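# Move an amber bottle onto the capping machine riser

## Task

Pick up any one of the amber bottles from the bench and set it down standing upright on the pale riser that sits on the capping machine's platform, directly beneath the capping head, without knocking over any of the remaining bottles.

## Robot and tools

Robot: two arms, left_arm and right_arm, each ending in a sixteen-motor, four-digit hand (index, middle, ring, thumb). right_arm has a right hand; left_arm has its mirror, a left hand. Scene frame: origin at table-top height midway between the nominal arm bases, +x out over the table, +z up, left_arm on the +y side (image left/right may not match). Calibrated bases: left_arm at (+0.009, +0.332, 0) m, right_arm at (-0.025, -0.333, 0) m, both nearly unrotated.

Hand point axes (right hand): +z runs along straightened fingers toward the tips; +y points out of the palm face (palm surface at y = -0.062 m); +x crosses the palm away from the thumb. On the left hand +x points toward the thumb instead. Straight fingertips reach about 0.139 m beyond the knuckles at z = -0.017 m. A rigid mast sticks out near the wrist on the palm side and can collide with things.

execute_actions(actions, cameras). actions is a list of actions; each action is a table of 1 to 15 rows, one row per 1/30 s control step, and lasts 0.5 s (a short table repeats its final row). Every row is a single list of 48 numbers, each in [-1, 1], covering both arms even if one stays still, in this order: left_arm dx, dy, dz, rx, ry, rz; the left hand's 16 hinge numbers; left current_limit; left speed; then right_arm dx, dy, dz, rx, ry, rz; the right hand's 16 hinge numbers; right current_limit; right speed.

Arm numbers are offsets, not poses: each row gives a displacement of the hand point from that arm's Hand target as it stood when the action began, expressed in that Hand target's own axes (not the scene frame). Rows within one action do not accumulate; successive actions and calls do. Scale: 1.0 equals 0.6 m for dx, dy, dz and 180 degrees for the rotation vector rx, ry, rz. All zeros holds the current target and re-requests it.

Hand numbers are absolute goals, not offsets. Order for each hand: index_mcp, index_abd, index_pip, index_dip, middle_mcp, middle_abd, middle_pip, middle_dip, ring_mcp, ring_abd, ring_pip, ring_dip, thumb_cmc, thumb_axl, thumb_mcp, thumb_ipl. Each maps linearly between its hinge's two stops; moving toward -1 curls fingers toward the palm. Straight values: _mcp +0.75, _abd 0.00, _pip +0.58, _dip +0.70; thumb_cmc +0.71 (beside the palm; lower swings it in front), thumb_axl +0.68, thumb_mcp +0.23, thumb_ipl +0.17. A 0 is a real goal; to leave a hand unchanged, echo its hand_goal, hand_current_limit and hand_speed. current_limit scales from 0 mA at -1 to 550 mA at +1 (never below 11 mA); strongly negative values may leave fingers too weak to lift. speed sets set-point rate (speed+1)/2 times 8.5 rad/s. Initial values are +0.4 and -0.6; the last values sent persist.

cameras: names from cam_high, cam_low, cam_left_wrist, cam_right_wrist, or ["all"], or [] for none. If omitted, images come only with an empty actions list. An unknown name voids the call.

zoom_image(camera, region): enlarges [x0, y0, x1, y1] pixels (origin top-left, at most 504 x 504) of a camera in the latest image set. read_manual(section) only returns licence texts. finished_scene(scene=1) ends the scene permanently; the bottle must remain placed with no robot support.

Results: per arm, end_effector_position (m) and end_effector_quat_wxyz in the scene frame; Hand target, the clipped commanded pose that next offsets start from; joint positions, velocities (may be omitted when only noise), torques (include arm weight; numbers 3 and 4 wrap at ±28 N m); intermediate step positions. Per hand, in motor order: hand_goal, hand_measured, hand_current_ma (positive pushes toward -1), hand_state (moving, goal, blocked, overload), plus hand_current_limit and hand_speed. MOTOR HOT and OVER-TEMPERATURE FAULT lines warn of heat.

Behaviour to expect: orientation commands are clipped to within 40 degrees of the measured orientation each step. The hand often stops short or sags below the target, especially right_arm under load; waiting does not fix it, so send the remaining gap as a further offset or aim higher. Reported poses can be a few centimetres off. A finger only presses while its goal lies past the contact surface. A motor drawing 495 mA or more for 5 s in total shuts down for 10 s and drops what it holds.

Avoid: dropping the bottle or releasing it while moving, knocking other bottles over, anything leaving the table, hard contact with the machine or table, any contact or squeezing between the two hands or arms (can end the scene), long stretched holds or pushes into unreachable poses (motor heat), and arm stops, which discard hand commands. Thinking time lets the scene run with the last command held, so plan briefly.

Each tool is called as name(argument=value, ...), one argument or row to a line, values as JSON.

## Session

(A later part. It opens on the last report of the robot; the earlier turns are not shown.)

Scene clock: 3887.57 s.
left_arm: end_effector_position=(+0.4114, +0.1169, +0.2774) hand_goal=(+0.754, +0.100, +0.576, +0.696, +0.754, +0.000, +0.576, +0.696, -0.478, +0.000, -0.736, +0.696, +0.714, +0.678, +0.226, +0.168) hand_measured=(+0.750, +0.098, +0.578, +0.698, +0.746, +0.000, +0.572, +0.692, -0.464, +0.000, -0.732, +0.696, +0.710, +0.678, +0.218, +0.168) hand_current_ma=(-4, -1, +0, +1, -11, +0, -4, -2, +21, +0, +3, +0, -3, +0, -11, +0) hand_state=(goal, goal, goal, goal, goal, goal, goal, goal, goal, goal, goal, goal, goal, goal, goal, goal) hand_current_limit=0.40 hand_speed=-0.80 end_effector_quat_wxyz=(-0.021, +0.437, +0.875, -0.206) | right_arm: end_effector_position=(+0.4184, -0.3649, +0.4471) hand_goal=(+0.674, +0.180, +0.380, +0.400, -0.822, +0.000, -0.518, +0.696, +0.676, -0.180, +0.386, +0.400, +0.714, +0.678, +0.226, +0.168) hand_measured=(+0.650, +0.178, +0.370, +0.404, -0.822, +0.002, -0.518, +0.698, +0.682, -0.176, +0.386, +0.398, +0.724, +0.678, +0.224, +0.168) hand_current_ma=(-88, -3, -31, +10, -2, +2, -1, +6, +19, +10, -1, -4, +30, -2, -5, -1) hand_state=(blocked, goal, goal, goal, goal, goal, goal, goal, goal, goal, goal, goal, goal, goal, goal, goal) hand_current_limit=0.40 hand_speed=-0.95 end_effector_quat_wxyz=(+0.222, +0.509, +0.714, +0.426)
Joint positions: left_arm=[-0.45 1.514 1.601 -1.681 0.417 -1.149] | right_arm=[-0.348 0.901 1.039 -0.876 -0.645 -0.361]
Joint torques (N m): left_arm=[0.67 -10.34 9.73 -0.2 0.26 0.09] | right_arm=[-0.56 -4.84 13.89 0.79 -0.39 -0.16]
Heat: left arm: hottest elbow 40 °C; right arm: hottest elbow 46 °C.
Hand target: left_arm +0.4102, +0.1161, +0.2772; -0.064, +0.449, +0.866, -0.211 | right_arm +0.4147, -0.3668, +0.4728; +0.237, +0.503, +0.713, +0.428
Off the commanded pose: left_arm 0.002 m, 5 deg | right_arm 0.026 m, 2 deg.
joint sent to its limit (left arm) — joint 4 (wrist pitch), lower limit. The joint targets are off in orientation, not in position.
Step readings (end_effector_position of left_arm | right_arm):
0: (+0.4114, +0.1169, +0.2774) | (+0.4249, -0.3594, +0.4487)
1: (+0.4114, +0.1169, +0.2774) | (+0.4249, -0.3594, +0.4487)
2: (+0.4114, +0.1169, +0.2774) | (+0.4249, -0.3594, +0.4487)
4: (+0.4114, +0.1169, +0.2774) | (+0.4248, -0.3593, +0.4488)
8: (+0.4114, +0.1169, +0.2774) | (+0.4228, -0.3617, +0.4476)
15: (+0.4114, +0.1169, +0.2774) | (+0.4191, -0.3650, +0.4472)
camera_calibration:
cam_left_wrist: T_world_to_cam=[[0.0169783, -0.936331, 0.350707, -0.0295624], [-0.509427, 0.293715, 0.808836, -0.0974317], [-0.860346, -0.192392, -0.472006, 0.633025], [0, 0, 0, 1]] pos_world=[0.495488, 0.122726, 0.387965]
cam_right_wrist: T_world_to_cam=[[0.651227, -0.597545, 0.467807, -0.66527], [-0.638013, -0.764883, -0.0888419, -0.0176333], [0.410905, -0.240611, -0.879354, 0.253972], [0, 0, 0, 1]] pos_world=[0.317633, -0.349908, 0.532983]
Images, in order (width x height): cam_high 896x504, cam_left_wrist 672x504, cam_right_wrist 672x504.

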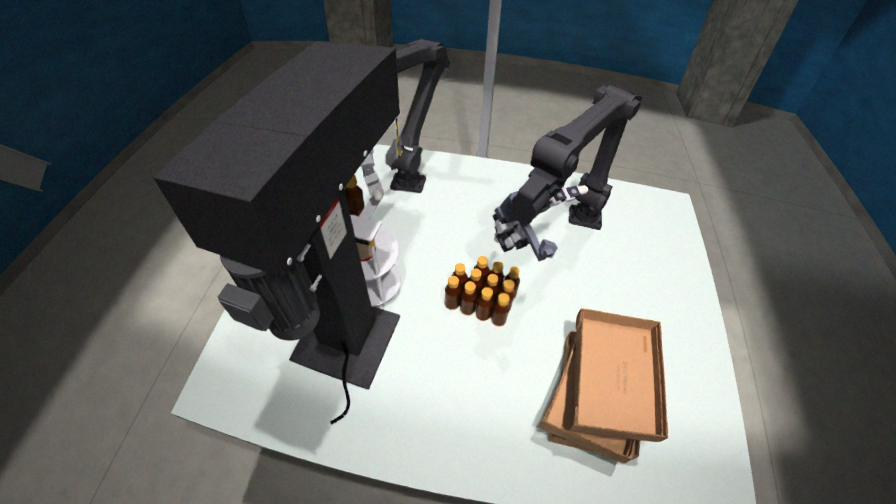

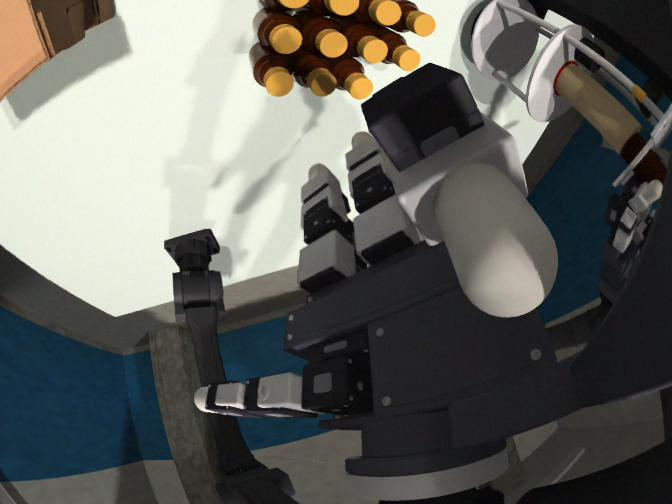

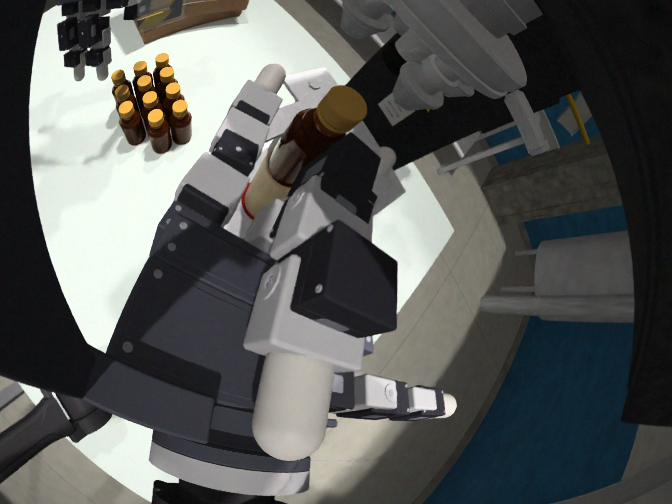

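execute_actions(
  actions=[
    [[0,0,0,0,0,0,0.754,0.1,0.576,0.696,0.754,0.0,0.576,0.696,-0.479,0,-0.737,0.696,0.714,0.678,0.226,0.168,0.4,-0.8,0.002,-0.001,-0.007,0,0,0,0.674,0.18,0.38,0.40,-0.822,0.0,-0.518,0.696,0.676,-0.18,0.386,0.40,0.714,0.678,0.226,0.168,0.4,-0.95],[0,0,0,0,0,0,0.754,0.1,0.576,0.696,0.754,0.0,0.576,0.696,-0.479,0,-0.737,0.696,0.714,0.678,0.226,0.168,0.4,-0.8,0.004,-0.002,-0.014,0,0,0,0.674,0.18,0.38,0.40,-0.822,0.0,-0.518,0.696,0.676,-0.18,0.386,0.40,0.714,0.678,0.226,0.168,0.4,-0.95],[0,0,0,0,0,0,0.754,0.1,0.576,0.696,0.754,0.0,0.576,0.696,-0.479,0,-0.737,0.696,0.714,0.678,0.226,0.168,0.4,-0.8,0.006,-0.003,-0.021,0,0,0,0.674,0.18,0.38,0.40,-0.822,0.0,-0.518,0.696,0.676,-0.18,0.386,0.40,0.714,0.678,0.226,0.168,0.4,-0.95],[0,0,0,0,0,0,0.754,0.1,0.576,0.696,0.754,0.0,0.576,0.696,-0.479,0,-0.737,0.696,0.714,0.678,0.226,0.168,0.4,-0.8,0.008,-0.004,-0.028,0,0,0,0.674,0.18,0.38,0.40,-0.822,0.0,-0.518,0.696,0.676,-0.18,0.386,0.40,0.714,0.678,0.226,0.168,0.4,-0.95],[0,0,0,0,0,0,0.754,0.1,0.576,0.696,0.754,0.0,0.576,0.696,-0.479,0,-0.737,0.696,0.714,0.678,0.226,0.168,0.4,-0.8,0.010,-0.005,-0.035,0,0,0,0.674,0.18,0.38,0.40,-0.822,0.0,-0.518,0.696,0.676,-0.18,0.386,0.40,0.714,0.678,0.226,0.168,0.4,-0.95],[0,0,0,0,0,0,0.754,0.1,0.576,0.696,0.754,0.0,0.576,0.696,-0.479,0,-0.737,0.696,0.714,0.678,0.226,0.168,0.4,-0.8,0.013,-0.0054,-0.0443,0,0,0,0.674,0.18,0.38,0.40,-0.822,0.0,-0.518,0.696,0.676,-0.18,0.386,0.40,0.714,0.678,0.226,0.168,0.4,-0.95]],
  ],
  cameras=["cam_left_wrist","cam_high","cam_right_wrist"],
)

zoom_image(
  camera="cam_left_wrist",
  region=[612, 110, 672, 200],
)

zoom_image(
  camera="cam_right_wrist",
  region=[225, 60, 395, 230],
)

Scene clock: 3904.53 s.
left_arm: end_effector_position=(+0.4114, +0.1169, +0.2774) hand_goal=(+0.754, +0.100, +0.576, +0.696, +0.754, +0.000, +0.576, +0.696, -0.478, +0.000, -0.736, +0.696, +0.714, +0.678, +0.226, +0.168) hand_measured=(+0.750, +0.098, +0.578, +0.698, +0.746, +0.000, +0.572, +0.692, -0.464, +0.000, -0.732, +0.696, +0.710, +0.678, +0.218, +0.168) hand_current_ma=(-4, -1, +0, +1, -11, +0, -4, -2, +21, +0, +3, +0, -3, +0, -11, +0) hand_state=(goal, goal, goal, goal, goal, goal, goal, goal, goal, goal, goal, goal, goal, goal, goal, goal) hand_current_limit=0.40 hand_speed=-0.80 end_effector_quat_wxyz=(-0.021, +0.437, +0.875, -0.206) | right_arm: end_effector_position=(+0.3930, -0.3694, +0.4522) hand_goal=(+0.674, +0.180, +0.380, +0.400, -0.822, +0.000, -0.518, +0.696, +0.676, -0.180, +0.386, +0.400, +0.714, +0.678, +0.226, +0.168) hand_measured=(+0.680, +0.180, +0.380, +0.404, -0.822, +0.002, -0.518, +0.698, +0.682, -0.176, +0.386, +0.398, +0.724, +0.678, +0.224, +0.168) hand_current_ma=(+15, +0, -1, +10, -2, +2, -1, +6, +19, +10, -1, -4, +30, -2, -5, -1) hand_state=(goal, goal, goal, goal, goal, goal, goal, goal, goal, goal, goal, goal, goal, goal, goal, goal) hand_current_limit=0.40 hand_speed=-0.95 end_effector_quat_wxyz=(+0.215, +0.516, +0.712, +0.425)
Joint positions: left_arm=[-0.45 1.514 1.601 -1.681 0.417 -1.149] | right_arm=[-0.394 0.85 1.04 -0.968 -0.676 -0.392]
Joint torques (N m): left_arm=[0.21 -10.99 9.8 -0.21 0.22 0.09] | right_arm=[-0.56 -4.01 14.65 1.13 -0.52 -0.21]
Heat: left arm: hottest elbow 40 °C; right arm: hottest elbow 44 °C.
Hand target: left_arm +0.4102, +0.1161, +0.2772; -0.064, +0.449, +0.866, -0.211 | right_arm +0.3895, -0.3699, +0.4849; +0.237, +0.502, +0.713, +0.429
Off the commanded pose: left_arm 0.002 m, 5 deg | right_arm 0.033 m, 3 deg.
joint sent to its limit (left arm) — joint 4 (wrist pitch), lower limit. The joint targets are off in orientation, not in position.
Step readings (end_effector_position of left_arm | right_arm):
0: (+0.4114, +0.1169, +0.2774) | (+0.4184, -0.3649, +0.4471)
1: (+0.4114, +0.1169, +0.2774) | (+0.4183, -0.3648, +0.4473)
2: (+0.4114, +0.1169, +0.2774) | (+0.4181, -0.3648, +0.4471)
4: (+0.4114, +0.1169, +0.2774) | (+0.4165, -0.3649, +0.4474)
8: (+0.4114, +0.1169, +0.2774) | (+0.4073, -0.3670, +0.4487)
15: (+0.4114, +0.1169, +0.2774) | (+0.3938, -0.3698, +0.4525)
camera_calibration:
cam_left_wrist: T_world_to_cam=[[0.0169783, -0.936331, 0.350707, -0.0295624], [-0.509427, 0.293715, 0.808836, -0.0974317], [-0.860346, -0.192392, -0.472006, 0.633025], [0, 0, 0, 1]] pos_world=[0.495488, 0.122726, 0.387965]
cam_right_wrist: T_world_to_cam=[[0.655827, -0.605898, 0.450309, -0.650829], [-0.64398, -0.760294, -0.0851006, -0.0344111], [0.39393, -0.234179, -0.888808, 0.281148], [0, 0, 0, 1]] pos_world=[0.293919, -0.35466, 0.540033]
Images, in order (width x height): cam_high 896x504, cam_left_wrist 672x504, cam_right_wrist 672x504.

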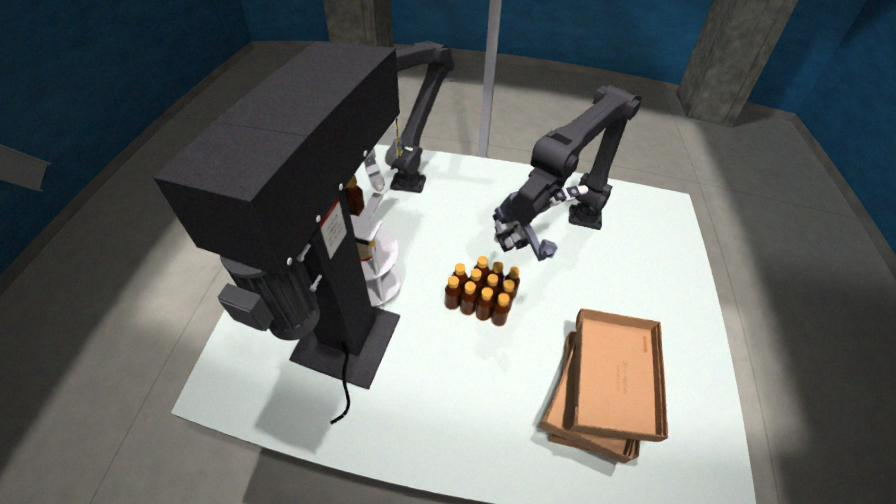

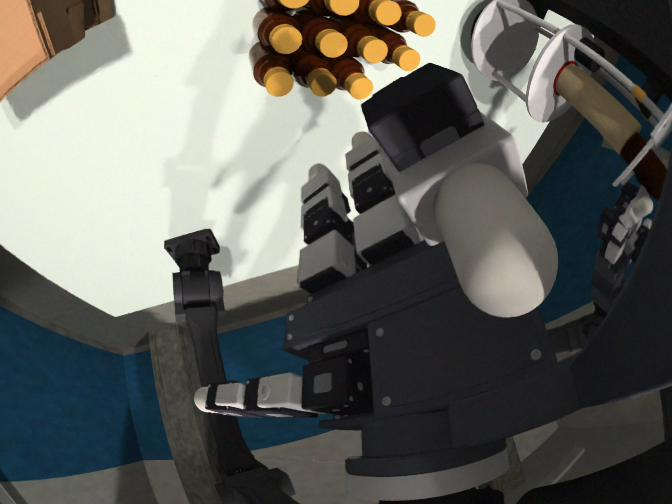

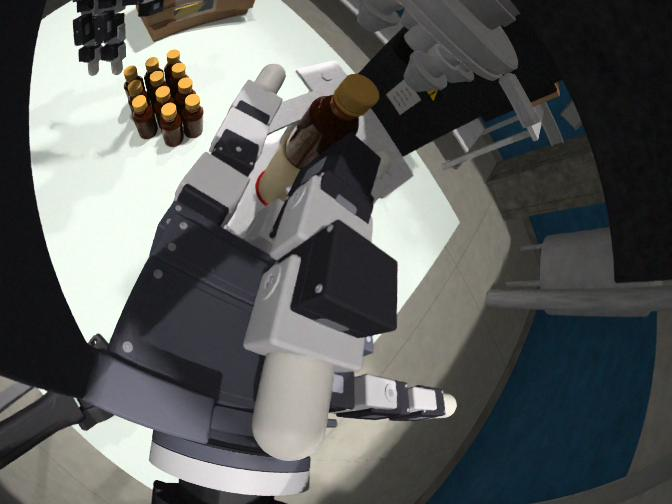

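Scaled by 5.600 from the camera's 672x504 image, which has a finer 960x720 frame.

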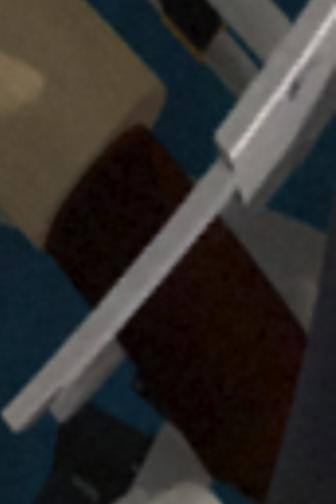

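Scaled by 2.965 from the camera's 672x504 image, which has a finer 960x720 frame.

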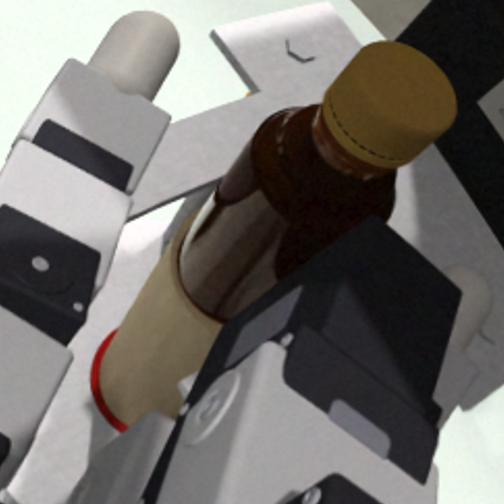

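execute_actions(
  actions=[
    [[0,0,0,0,0,0,0.754,0.1,0.576,0.696,0.754,0.0,0.576,0.696,-0.479,0,-0.737,0.696,0.714,0.678,0.226,0.168,0.4,-0.8,0.003,-0.004,-0.011,0,0,0,0.674,0.18,0.38,0.40,-0.822,0.0,-0.518,0.696,0.676,-0.18,0.386,0.40,0.714,0.678,0.226,0.168,0.4,-0.95],[0,0,0,0,0,0,0.754,0.1,0.576,0.696,0.754,0.0,0.576,0.696,-0.479,0,-0.737,0.696,0.714,0.678,0.226,0.168,0.4,-0.8,0.006,-0.007,-0.020,0,0,0,0.674,0.18,0.38,0.40,-0.822,0.0,-0.518,0.696,0.676,-0.18,0.386,0.40,0.714,0.678,0.226,0.168,0.4,-0.95],[0,0,0,0,0,0,0.754,0.1,0.576,0.696,0.754,0.0,0.576,0.696,-0.479,0,-0.737,0.696,0.714,0.678,0.226,0.168,0.4,-0.8,0.009,-0.011,-0.030,0,0,0,0.674,0.18,0.38,0.40,-0.822,0.0,-0.518,0.696,0.676,-0.18,0.386,0.40,0.714,0.678,0.226,0.168,0.4,-0.95],[0,0,0,0,0,0,0.754,0.1,0.576,0.696,0.754,0.0,0.576,0.696,-0.479,0,-0.737,0.696,0.714,0.678,0.226,0.168,0.4,-0.8,0.012,-0.014,-0.040,0,0,0,0.674,0.18,0.38,0.40,-0.822,0.0,-0.518,0.696,0.676,-0.18,0.386,0.40,0.714,0.678,0.226,0.168,0.4,-0.95],[0,0,0,0,0,0,0.754,0.1,0.576,0.696,0.754,0.0,0.576,0.696,-0.479,0,-0.737,0.696,0.714,0.678,0.226,0.168,0.4,-0.8,0.015,-0.017,-0.047,0,0,0,0.674,0.18,0.38,0.40,-0.822,0.0,-0.518,0.696,0.676,-0.18,0.386,0.40,0.714,0.678,0.226,0.168,0.4,-0.95],[0,0,0,0,0,0,0.754,0.1,0.576,0.696,0.754,0.0,0.576,0.696,-0.479,0,-0.737,0.696,0.714,0.678,0.226,0.168,0.4,-0.8,0.0171,-0.0199,-0.0542,0,0,0,0.674,0.18,0.38,0.40,-0.822,0.0,-0.518,0.696,0.676,-0.18,0.386,0.40,0.714,0.678,0.226,0.168,0.4,-0.95]],
  ],
  cameras=["cam_left_wrist","cam_high","cam_right_wrist"],
)

zoom_image(
  camera="cam_right_wrist",
  region=[225, 60, 395, 230],
)

Scene clock: 3913.83 s.
left_arm: end_effector_position=(+0.4114, +0.1169, +0.2774) hand_goal=(+0.754, +0.100, +0.576, +0.696, +0.754, +0.000, +0.576, +0.696, -0.478, +0.000, -0.736, +0.696, +0.714, +0.678, +0.226, +0.168) hand_measured=(+0.750, +0.098, +0.578, +0.698, +0.746, +0.000, +0.572, +0.692, -0.464, +0.000, -0.732, +0.696, +0.710, +0.678, +0.218, +0.168) hand_current_ma=(-4, -1, +0, +1, -11, +0, -4, -2, +21, +0, +3, +0, -3, +0, -11, +0) hand_state=(goal, goal, goal, goal, goal, goal, goal, goal, goal, goal, goal, goal, goal, goal, goal, goal) hand_current_limit=0.40 hand_speed=-0.80 end_effector_quat_wxyz=(-0.021, +0.437, +0.875, -0.206) | right_arm: end_effector_position=(+0.3576, -0.3740, +0.4621) hand_goal=(+0.674, +0.180, +0.380, +0.400, -0.822, +0.000, -0.518, +0.696, +0.676, -0.180, +0.386, +0.400, +0.714, +0.678, +0.226, +0.168) hand_measured=(+0.682, +0.180, +0.380, +0.404, -0.822, +0.002, -0.518, +0.698, +0.682, -0.176, +0.386, +0.398, +0.724, +0.678, +0.224, +0.168) hand_current_ma=(+21, +1, +0, +10, -2, +2, -1, +6, +19, +10, -1, -4, +30, -2, -5, -1) hand_state=(goal, goal, goal, goal, goal, goal, goal, goal, goal, goal, goal, goal, goal, goal, goal, goal) hand_current_limit=0.40 hand_speed=-0.95 end_effector_quat_wxyz=(+0.215, +0.517, +0.711, +0.426)
Joint positions: left_arm=[-0.45 1.514 1.601 -1.681 0.417 -1.149] | right_arm=[-0.471 0.779 1.04 -1.081 -0.731 -0.459]
Joint torques (N m): left_arm=[1.03 -10.4 9.73 -0.21 0.25 0.09] | right_arm=[-0.38 -2.49 14.45 1.13 -0.59 -0.23]
Heat: left arm: hottest elbow 40 °C; right arm: hottest elbow 44 °C.
Hand target: left_arm +0.4102, +0.1161, +0.2772; -0.064, +0.449, +0.866, -0.211 | right_arm +0.3545, -0.3741, +0.4925; +0.237, +0.502, +0.713, +0.428
Off the commanded pose: left_arm 0.002 m, 5 deg | right_arm 0.031 m, 3 deg.
joint sent to its limit (left arm) — joint 4 (wrist pitch), lower limit. The joint targets are off in orientation, not in position.
Step readings (end_effector_position of left_arm | right_arm):
0: (+0.4114, +0.1169, +0.2774) | (+0.3930, -0.3694, +0.4521)
1: (+0.4114, +0.1169, +0.2774) | (+0.3930, -0.3693, +0.4521)
2: (+0.4114, +0.1169, +0.2774) | (+0.3928, -0.3695, +0.4520)
4: (+0.4114, +0.1169, +0.2774) | (+0.3907, -0.3703, +0.4515)
8: (+0.4114, +0.1169, +0.2774) | (+0.3782, -0.3730, +0.4537)
15: (+0.4114, +0.1169, +0.2774) | (+0.3591, -0.3742, +0.4632)
camera_calibration:
cam_left_wrist: T_world_to_cam=[[0.0169783, -0.936331, 0.350707, -0.0295624], [-0.509427, 0.293715, 0.808836, -0.0974317], [-0.860346, -0.192392, -0.472006, 0.633025], [0, 0, 0, 1]] pos_world=[0.495488, 0.122726, 0.387965]
cam_right_wrist: T_world_to_cam=[[0.653495, -0.608785, 0.449805, -0.634804], [-0.645334, -0.758669, -0.0892483, -0.0570001], [0.395586, -0.231951, -0.888656, 0.302909], [0, 0, 0, 1]] pos_world=[0.25823, -0.359443, 0.549633]
Images, in order (width x height): cam_high 896x504, cam_left_wrist 672x504, cam_right_wrist 672x504.

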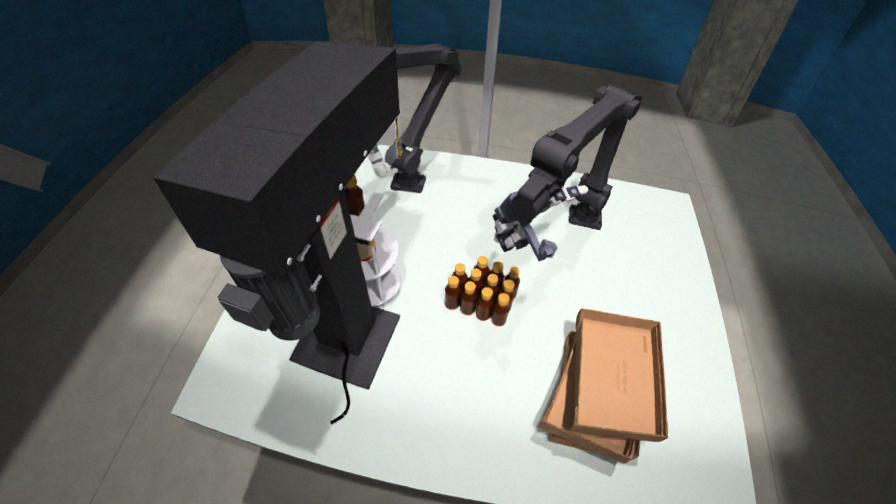

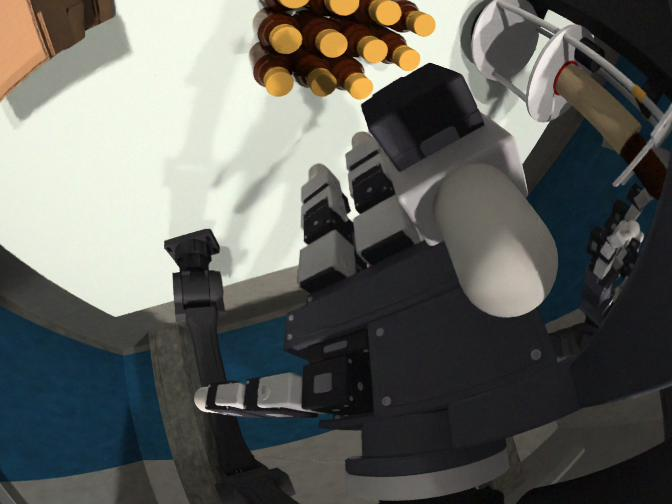

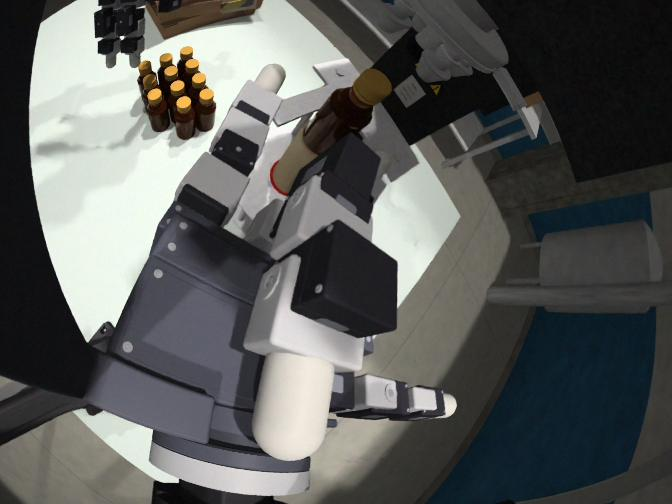

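Scaled by 2.965 from the camera's 672x504 image, which has a finer 960x720 frame.

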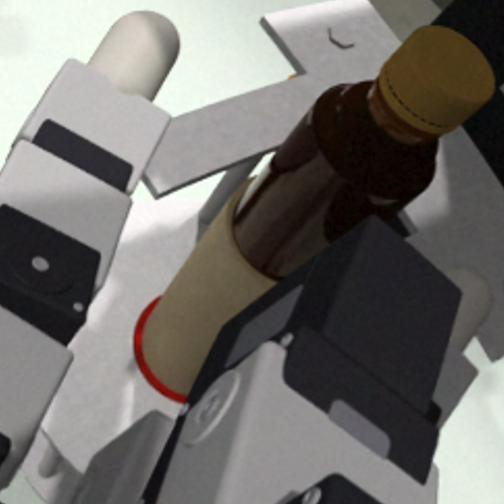

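execute_actions(
  actions=[
    [[0,0,0,0,0,0,0.754,0.1,0.576,0.696,0.754,0.0,0.576,0.696,-0.479,0,-0.737,0.696,0.714,0.678,0.226,0.168,0.4,-0.8,0.003,-0.004,-0.011,0,0,0,0.674,0.18,0.38,0.40,-0.822,0.0,-0.518,0.696,0.676,-0.18,0.386,0.40,0.714,0.678,0.226,0.168,0.4,-0.95],[0,0,0,0,0,0,0.754,0.1,0.576,0.696,0.754,0.0,0.576,0.696,-0.479,0,-0.737,0.696,0.714,0.678,0.226,0.168,0.4,-0.8,0.006,-0.007,-0.020,0,0,0,0.674,0.18,0.38,0.40,-0.822,0.0,-0.518,0.696,0.676,-0.18,0.386,0.40,0.714,0.678,0.226,0.168,0.4,-0.95],[0,0,0,0,0,0,0.754,0.1,0.576,0.696,0.754,0.0,0.576,0.696,-0.479,0,-0.737,0.696,0.714,0.678,0.226,0.168,0.4,-0.8,0.009,-0.011,-0.030,0,0,0,0.674,0.18,0.38,0.40,-0.822,0.0,-0.518,0.696,0.676,-0.18,0.386,0.40,0.714,0.678,0.226,0.168,0.4,-0.95],[0,0,0,0,0,0,0.754,0.1,0.576,0.696,0.754,0.0,0.576,0.696,-0.479,0,-0.737,0.696,0.714,0.678,0.226,0.168,0.4,-0.8,0.012,-0.014,-0.040,0,0,0,0.674,0.18,0.38,0.40,-0.822,0.0,-0.518,0.696,0.676,-0.18,0.386,0.40,0.714,0.678,0.226,0.168,0.4,-0.95],[0,0,0,0,0,0,0.754,0.1,0.576,0.696,0.754,0.0,0.576,0.696,-0.479,0,-0.737,0.696,0.714,0.678,0.226,0.168,0.4,-0.8,0.015,-0.017,-0.047,0,0,0,0.674,0.18,0.38,0.40,-0.822,0.0,-0.518,0.696,0.676,-0.18,0.386,0.40,0.714,0.678,0.226,0.168,0.4,-0.95],[0,0,0,0,0,0,0.754,0.1,0.576,0.696,0.754,0.0,0.576,0.696,-0.479,0,-0.737,0.696,0.714,0.678,0.226,0.168,0.4,-0.8,0.0171,-0.0199,-0.0542,0,0,0,0.674,0.18,0.38,0.40,-0.822,0.0,-0.518,0.696,0.676,-0.18,0.386,0.40,0.714,0.678,0.226,0.168,0.4,-0.95]],
    [[0,0,0,0,0,0,0.754,0.1,0.576,0.696,0.754,0.0,0.576,0.696,-0.479,0,-0.737,0.696,0.714,0.678,0.226,0.168,0.4,-0.8,0.003,-0.004,-0.011,0,0,0,0.674,0.18,0.38,0.40,-0.822,0.0,-0.518,0.696,0.676,-0.18,0.386,0.40,0.714,0.678,0.226,0.168,0.4,-0.95],[0,0,0,0,0,0,0.754,0.1,0.576,0.696,0.754,0.0,0.576,0.696,-0.479,0,-0.737,0.696,0.714,0.678,0.226,0.168,0.4,-0.8,0.006,-0.007,-0.020,0,0,0,0.674,0.18,0.38,0.40,-0.822,0.0,-0.518,0.696,0.676,-0.18,0.386,0.40,0.714,0.678,0.226,0.168,0.4,-0.95],[0,0,0,0,0,0,0.754,0.1,0.576,0.696,0.754,0.0,0.576,0.696,-0.479,0,-0.737,0.696,0.714,0.678,0.226,0.168,0.4,-0.8,0.009,-0.011,-0.030,0,0,0,0.674,0.18,0.38,0.40,-0.822,0.0,-0.518,0.696,0.676,-0.18,0.386,0.40,0.714,0.678,0.226,0.168,0.4,-0.95],[0,0,0,0,0,0,0.754,0.1,0.576,0.696,0.754,0.0,0.576,0.696,-0.479,0,-0.737,0.696,0.714,0.678,0.226,0.168,0.4,-0.8,0.012,-0.014,-0.040,0,0,0,0.674,0.18,0.38,0.40,-0.822,0.0,-0.518,0.696,0.676,-0.18,0.386,0.40,0.714,0.678,0.226,0.168,0.4,-0.95],[0,0,0,0,0,0,0.754,0.1,0.576,0.696,0.754,0.0,0.576,0.696,-0.479,0,-0.737,0.696,0.714,0.678,0.226,0.168,0.4,-0.8,0.015,-0.017,-0.047,0,0,0,0.674,0.18,0.38,0.40,-0.822,0.0,-0.518,0.696,0.676,-0.18,0.386,0.40,0.714,0.678,0.226,0.168,0.4,-0.95],[0,0,0,0,0,0,0.754,0.1,0.576,0.696,0.754,0.0,0.576,0.696,-0.479,0,-0.737,0.696,0.714,0.678,0.226,0.168,0.4,-0.8,0.0171,-0.0199,-0.0542,0,0,0,0.674,0.18,0.38,0.40,-0.822,0.0,-0.518,0.696,0.676,-0.18,0.386,0.40,0.714,0.678,0.226,0.168,0.4,-0.95]],
    [[0,0,0,0,0,0,0.754,0.1,0.576,0.696,0.754,0.0,0.576,0.696,-0.479,0,-0.737,0.696,0.714,0.678,0.226,0.168,0.4,-0.8,0.003,-0.004,-0.011,0,0,0,0.674,0.18,0.38,0.40,-0.822,0.0,-0.518,0.696,0.676,-0.18,0.386,0.40,0.714,0.678,0.226,0.168,0.4,-0.95],[0,0,0,0,0,0,0.754,0.1,0.576,0.696,0.754,0.0,0.576,0.696,-0.479,0,-0.737,0.696,0.714,0.678,0.226,0.168,0.4,-0.8,0.006,-0.007,-0.020,0,0,0,0.674,0.18,0.38,0.40,-0.822,0.0,-0.518,0.696,0.676,-0.18,0.386,0.40,0.714,0.678,0.226,0.168,0.4,-0.95],[0,0,0,0,0,0,0.754,0.1,0.576,0.696,0.754,0.0,0.576,0.696,-0.479,0,-0.737,0.696,0.714,0.678,0.226,0.168,0.4,-0.8,0.009,-0.011,-0.030,0,0,0,0.674,0.18,0.38,0.40,-0.822,0.0,-0.518,0.696,0.676,-0.18,0.386,0.40,0.714,0.678,0.226,0.168,0.4,-0.95],[0,0,0,0,0,0,0.754,0.1,0.576,0.696,0.754,0.0,0.576,0.696,-0.479,0,-0.737,0.696,0.714,0.678,0.226,0.168,0.4,-0.8,0.012,-0.014,-0.040,0,0,0,0.674,0.18,0.38,0.40,-0.822,0.0,-0.518,0.696,0.676,-0.18,0.386,0.40,0.714,0.678,0.226,0.168,0.4,-0.95],[0,0,0,0,0,0,0.754,0.1,0.576,0.696,0.754,0.0,0.576,0.696,-0.479,0,-0.737,0.696,0.714,0.678,0.226,0.168,0.4,-0.8,0.015,-0.017,-0.047,0,0,0,0.674,0.18,0.38,0.40,-0.822,0.0,-0.518,0.696,0.676,-0.18,0.386,0.40,0.714,0.678,0.226,0.168,0.4,-0.95],[0,0,0,0,0,0,0.754,0.1,0.576,0.696,0.754,0.0,0.576,0.696,-0.479,0,-0.737,0.696,0.714,0.678,0.226,0.168,0.4,-0.8,0.0171,-0.0199,-0.0542,0,0,0,0.674,0.18,0.38,0.40,-0.822,0.0,-0.518,0.696,0.676,-0.18,0.386,0.40,0.714,0.678,0.226,0.168,0.4,-0.95]],
  ],
  cameras=["all"],
)

zoom_image(
  camera="cam_right_wrist",
  region=[260, 60, 430, 230],
)

zoom_image(
  camera="cam_high",
  region=[338, 172, 386, 228],
)

zoom_image(
  camera="cam_left_wrist",
  region=[612, 110, 672, 200],
)

zoom_image(
  camera="cam_low",
  region=[300, 120, 620, 340],
)

Scene clock: 3942.33 s.
left_arm: end_effector_position=(+0.4114, +0.1169, +0.2774) hand_goal=(+0.754, +0.100, +0.576, +0.696, +0.754, +0.000, +0.576, +0.696, -0.478, +0.000, -0.736, +0.696, +0.714, +0.678, +0.226, +0.168) hand_measured=(+0.750, +0.098, +0.578, +0.698, +0.746, +0.000, +0.572, +0.692, -0.464, +0.000, -0.732, +0.696, +0.710, +0.678, +0.218, +0.168) hand_current_ma=(-4, -1, +0, +1, -11, +0, -4, -2, +21, +0, +3, +0, -3, +0, -11, +0) hand_state=(goal, goal, goal, goal, goal, goal, goal, goal, goal, goal, goal, goal, goal, goal, goal, goal) hand_current_limit=0.40 hand_speed=-0.80 end_effector_quat_wxyz=(-0.021, +0.437, +0.875, -0.206) | right_arm: end_effector_position=(+0.2521, -0.3870, +0.4935) hand_goal=(+0.674, +0.180, +0.380, +0.400, -0.822, +0.000, -0.518, +0.696, +0.676, -0.180, +0.386, +0.400, +0.714, +0.678, +0.226, +0.168) hand_measured=(+0.682, +0.180, +0.380, +0.404, -0.822, +0.002, -0.518, +0.698, +0.682, -0.176, +0.386, +0.398, +0.724, +0.678, +0.224, +0.168) hand_current_ma=(+23, +1, +0, +10, -2, +2, -1, +6, +19, +10, +0, -4, +30, -2, -5, -1) hand_state=(goal, goal, goal, goal, goal, goal, goal, goal, goal, goal, goal, goal, goal, goal, goal, goal) hand_current_limit=0.40 hand_speed=-0.95 end_effector_quat_wxyz=(+0.224, +0.516, +0.705, +0.432)
Joint positions: left_arm=[-0.45 1.514 1.601 -1.681 0.417 -1.149] | right_arm=[-0.882 0.674 1.121 -1.635 -0.967 -0.962]
Joint torques (N m): left_arm=[0.38 -10.4 9.74 -0.21 0.25 0.09] | right_arm=[-0.44 0.62 12.98 0.44 -0.95 -0.23]
Heat: left arm: hottest elbow 40 °C; right arm: hottest elbow 45 °C.
Hand target: left_arm +0.4102, +0.1161, +0.2772; -0.064, +0.449, +0.866, -0.211 | right_arm +0.2494, -0.3868, +0.5156; +0.237, +0.502, +0.713, +0.428
Off the commanded pose: left_arm 0.002 m, 5 deg | right_arm 0.022 m, 2 deg.
joint sent to its limit (left arm) — joint 4 (wrist pitch), lower limit. The joint targets are off in orientation, not in position.
Step readings (end_effector_position of left_arm | right_arm):
0: (+0.4114, +0.1169, +0.2774) | (+0.3575, -0.3740, +0.4621)
1: (+0.4114, +0.1169, +0.2774) | (+0.3575, -0.3739, +0.4621)
2: (+0.4114, +0.1169, +0.2774) | (+0.3572, -0.3740, +0.4619)
4: (+0.4114, +0.1169, +0.2774) | (+0.3552, -0.3741, +0.4608)
8: (+0.4114, +0.1169, +0.2774) | (+0.3443, -0.3790, +0.4597)
15: (+0.4114, +0.1169, +0.2774) | (+0.3258, -0.3799, +0.4703)
16: (+0.4114, +0.1169, +0.2774) | (+0.3251, -0.3797, +0.4714)
17: (+0.4114, +0.1169, +0.2774) | (+0.3244, -0.3796, +0.4719)
19: (+0.4114, +0.1169, +0.2774) | (+0.3215, -0.3800, +0.4719)
23: (+0.4114, +0.1169, +0.2774) | (+0.3098, -0.3849, +0.4701)
30: (+0.4114, +0.1169, +0.2774) | (+0.2922, -0.3859, +0.4803)
31: (+0.4114, +0.1169, +0.2774) | (+0.2912, -0.3857, +0.4813)
32: (+0.4114, +0.1169, +0.2774) | (+0.2902, -0.3856, +0.4820)
34: (+0.4114, +0.1169, +0.2774) | (+0.2867, -0.3858, +0.4824)
38: (+0.4114, +0.1169, +0.2774) | (+0.2749, -0.3912, +0.4825)
45: (+0.4114, +0.1169, +0.2774) | (+0.2579, -0.3924, +0.4907)
camera_calibration:
cam_left_wrist: T_world_to_cam=[[0.0169783, -0.936331, 0.350707, -0.0295624], [-0.509427, 0.293715, 0.808836, -0.0974317], [-0.860346, -0.192392, -0.472006, 0.633025], [0, 0, 0, 1]] pos_world=[0.495488, 0.122726, 0.387965]
cam_right_wrist: T_world_to_cam=[[0.638039, -0.616261, 0.461659, -0.592817], [-0.650376, -0.752273, -0.105339, -0.120363], [0.41221, -0.233041, -0.880781, 0.361012], [0, 0, 0, 1]] pos_world=[0.151146, -0.371745, 0.578973]

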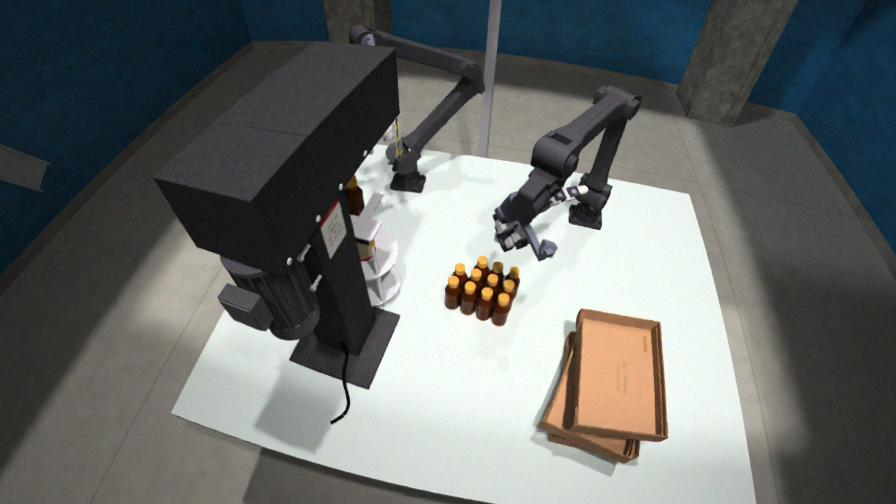

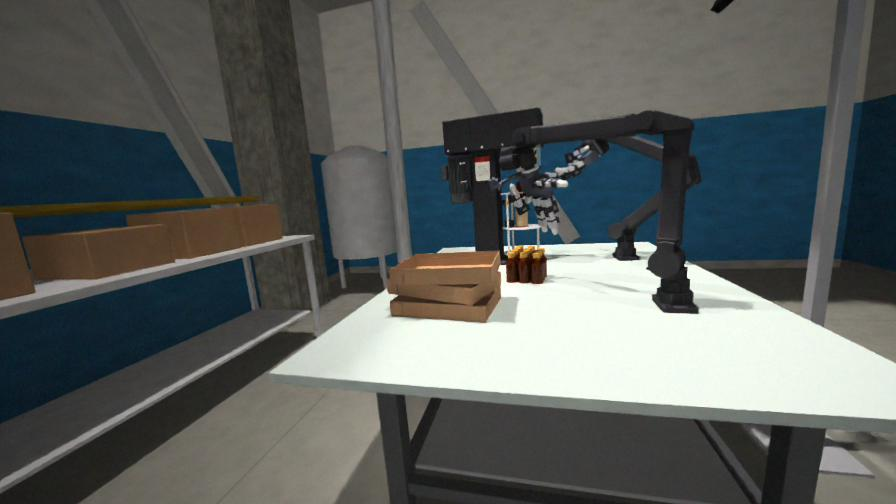

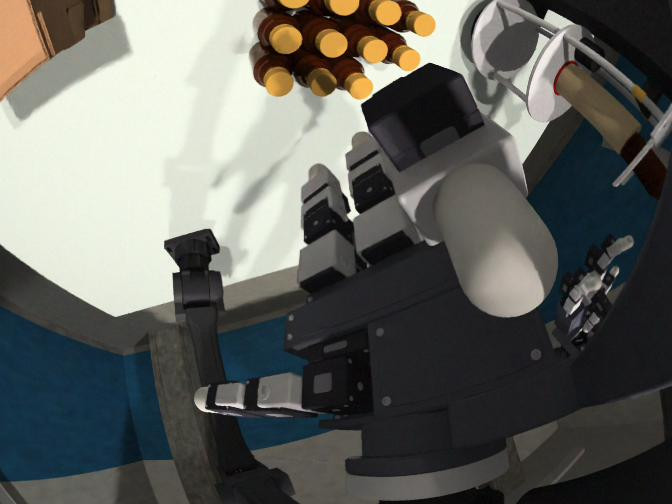

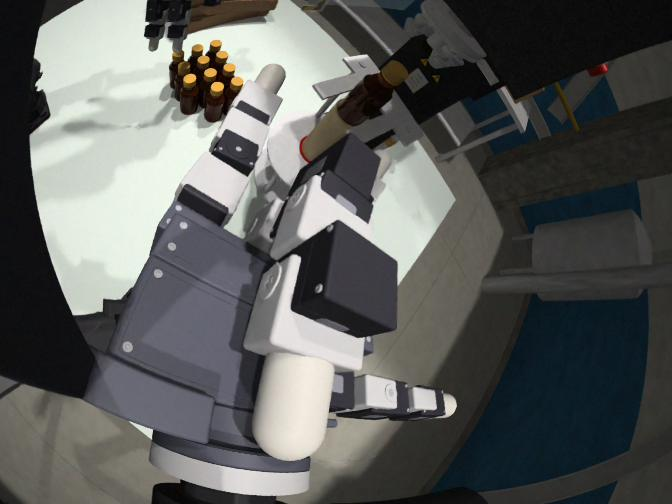

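Scaled by 2.965 from the camera's 672x504 image, which has a finer 960x720 frame.

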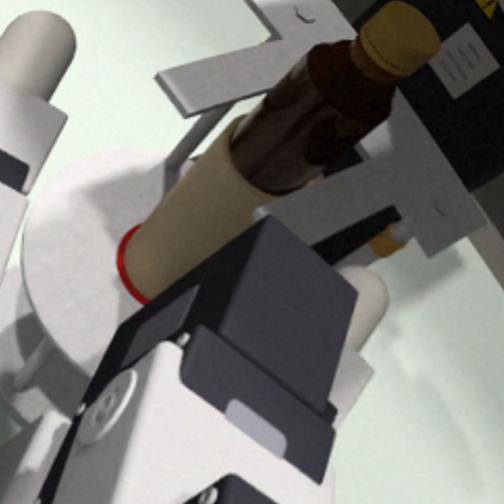

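Scaled by 9.000 from the camera's 896x504 image, which has a finer 1280x720 frame.

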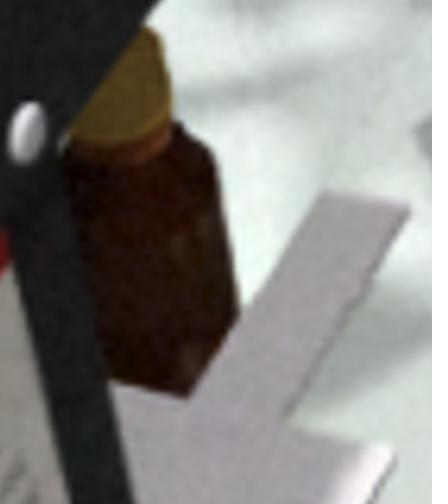

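Scaled by 5.600 from the camera's 672x504 image, which has a finer 960x720 frame.

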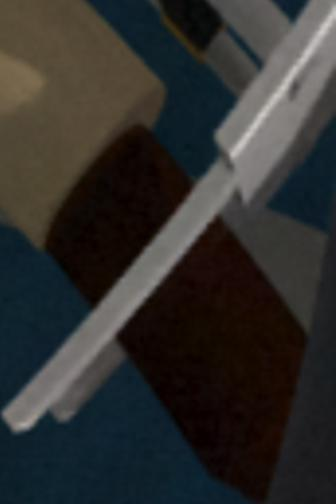

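Scaled by 1.575 from the camera's 896x504 image, which has a finer 1280x720 frame.

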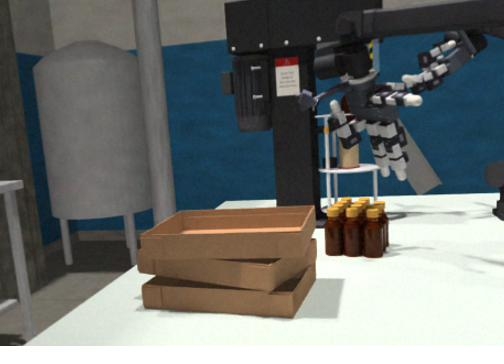

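zoom_image(
  camera="cam_right_wrist",
  region=[295, 55, 415, 175],
)

zoom_image(
  camera="cam_low",
  region=[490, 180, 550, 250],
)

Scaled by 4.200 from the camera's 672x504 image, which has a finer 960x720 frame.

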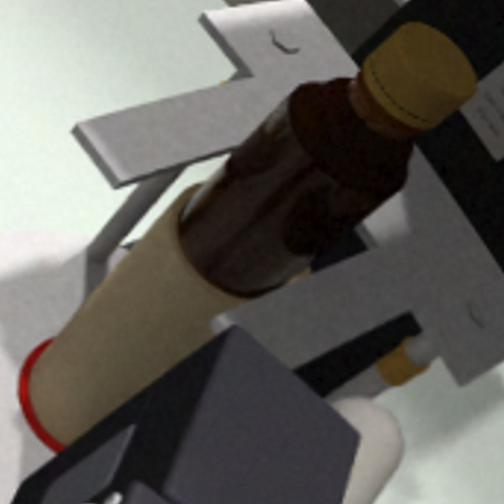

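Scaled by 7.200 from the camera's 896x504 image, which has a finer 1280x720 frame.

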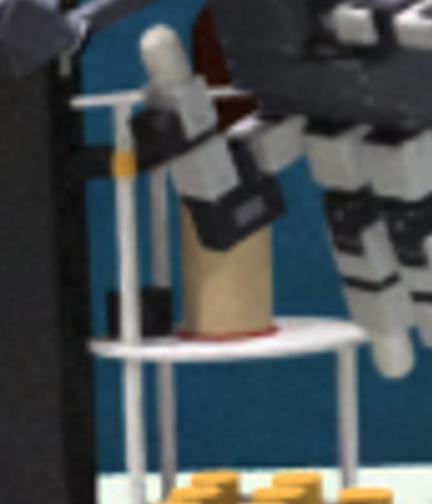

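zoom_image(
  camera="cam_right_wrist",
  region=[325, 85, 375, 135],
)

Scaled by 10.080 from the camera's 672x504 image, which has a finer 960x720 frame.

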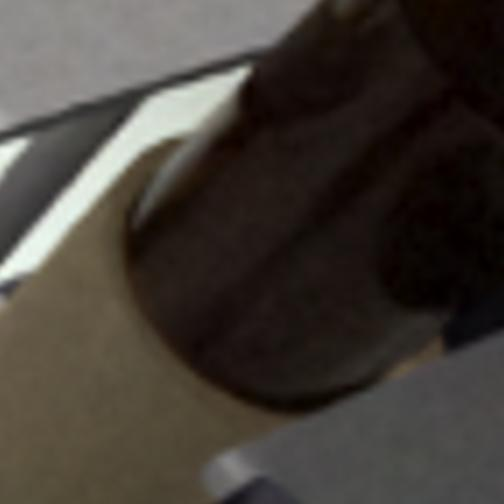

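zoom_image(
  camera="cam_high",
  region=[430, 245, 535, 335],
)

zoom_image(
  camera="cam_high",
  region=[320, 160, 420, 260],
)

Scaled by 4.800 from the camera's 896x504 image, which has a finer 1280x720 frame.

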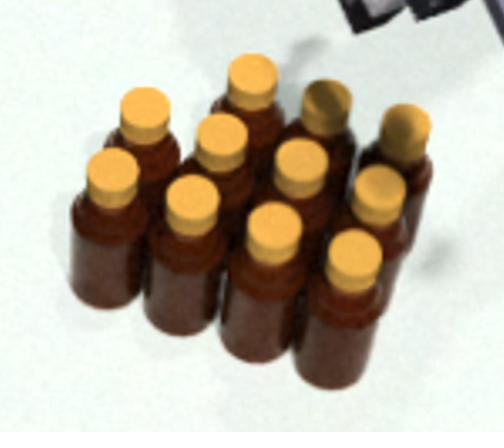

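Scaled by 5.040 from the camera's 896x504 image, which has a finer 1280x720 frame.

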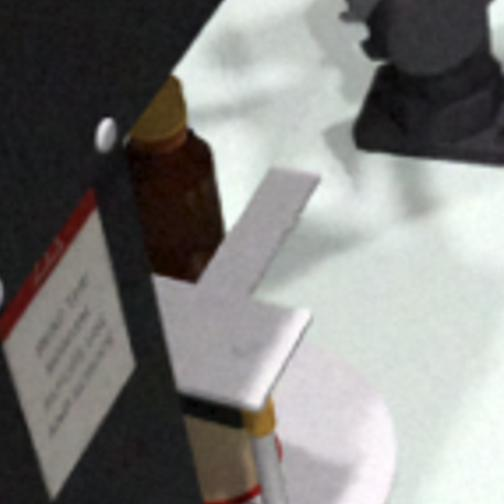

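finished_scene(
  scene=1,
)

The scene is finished: the task was done.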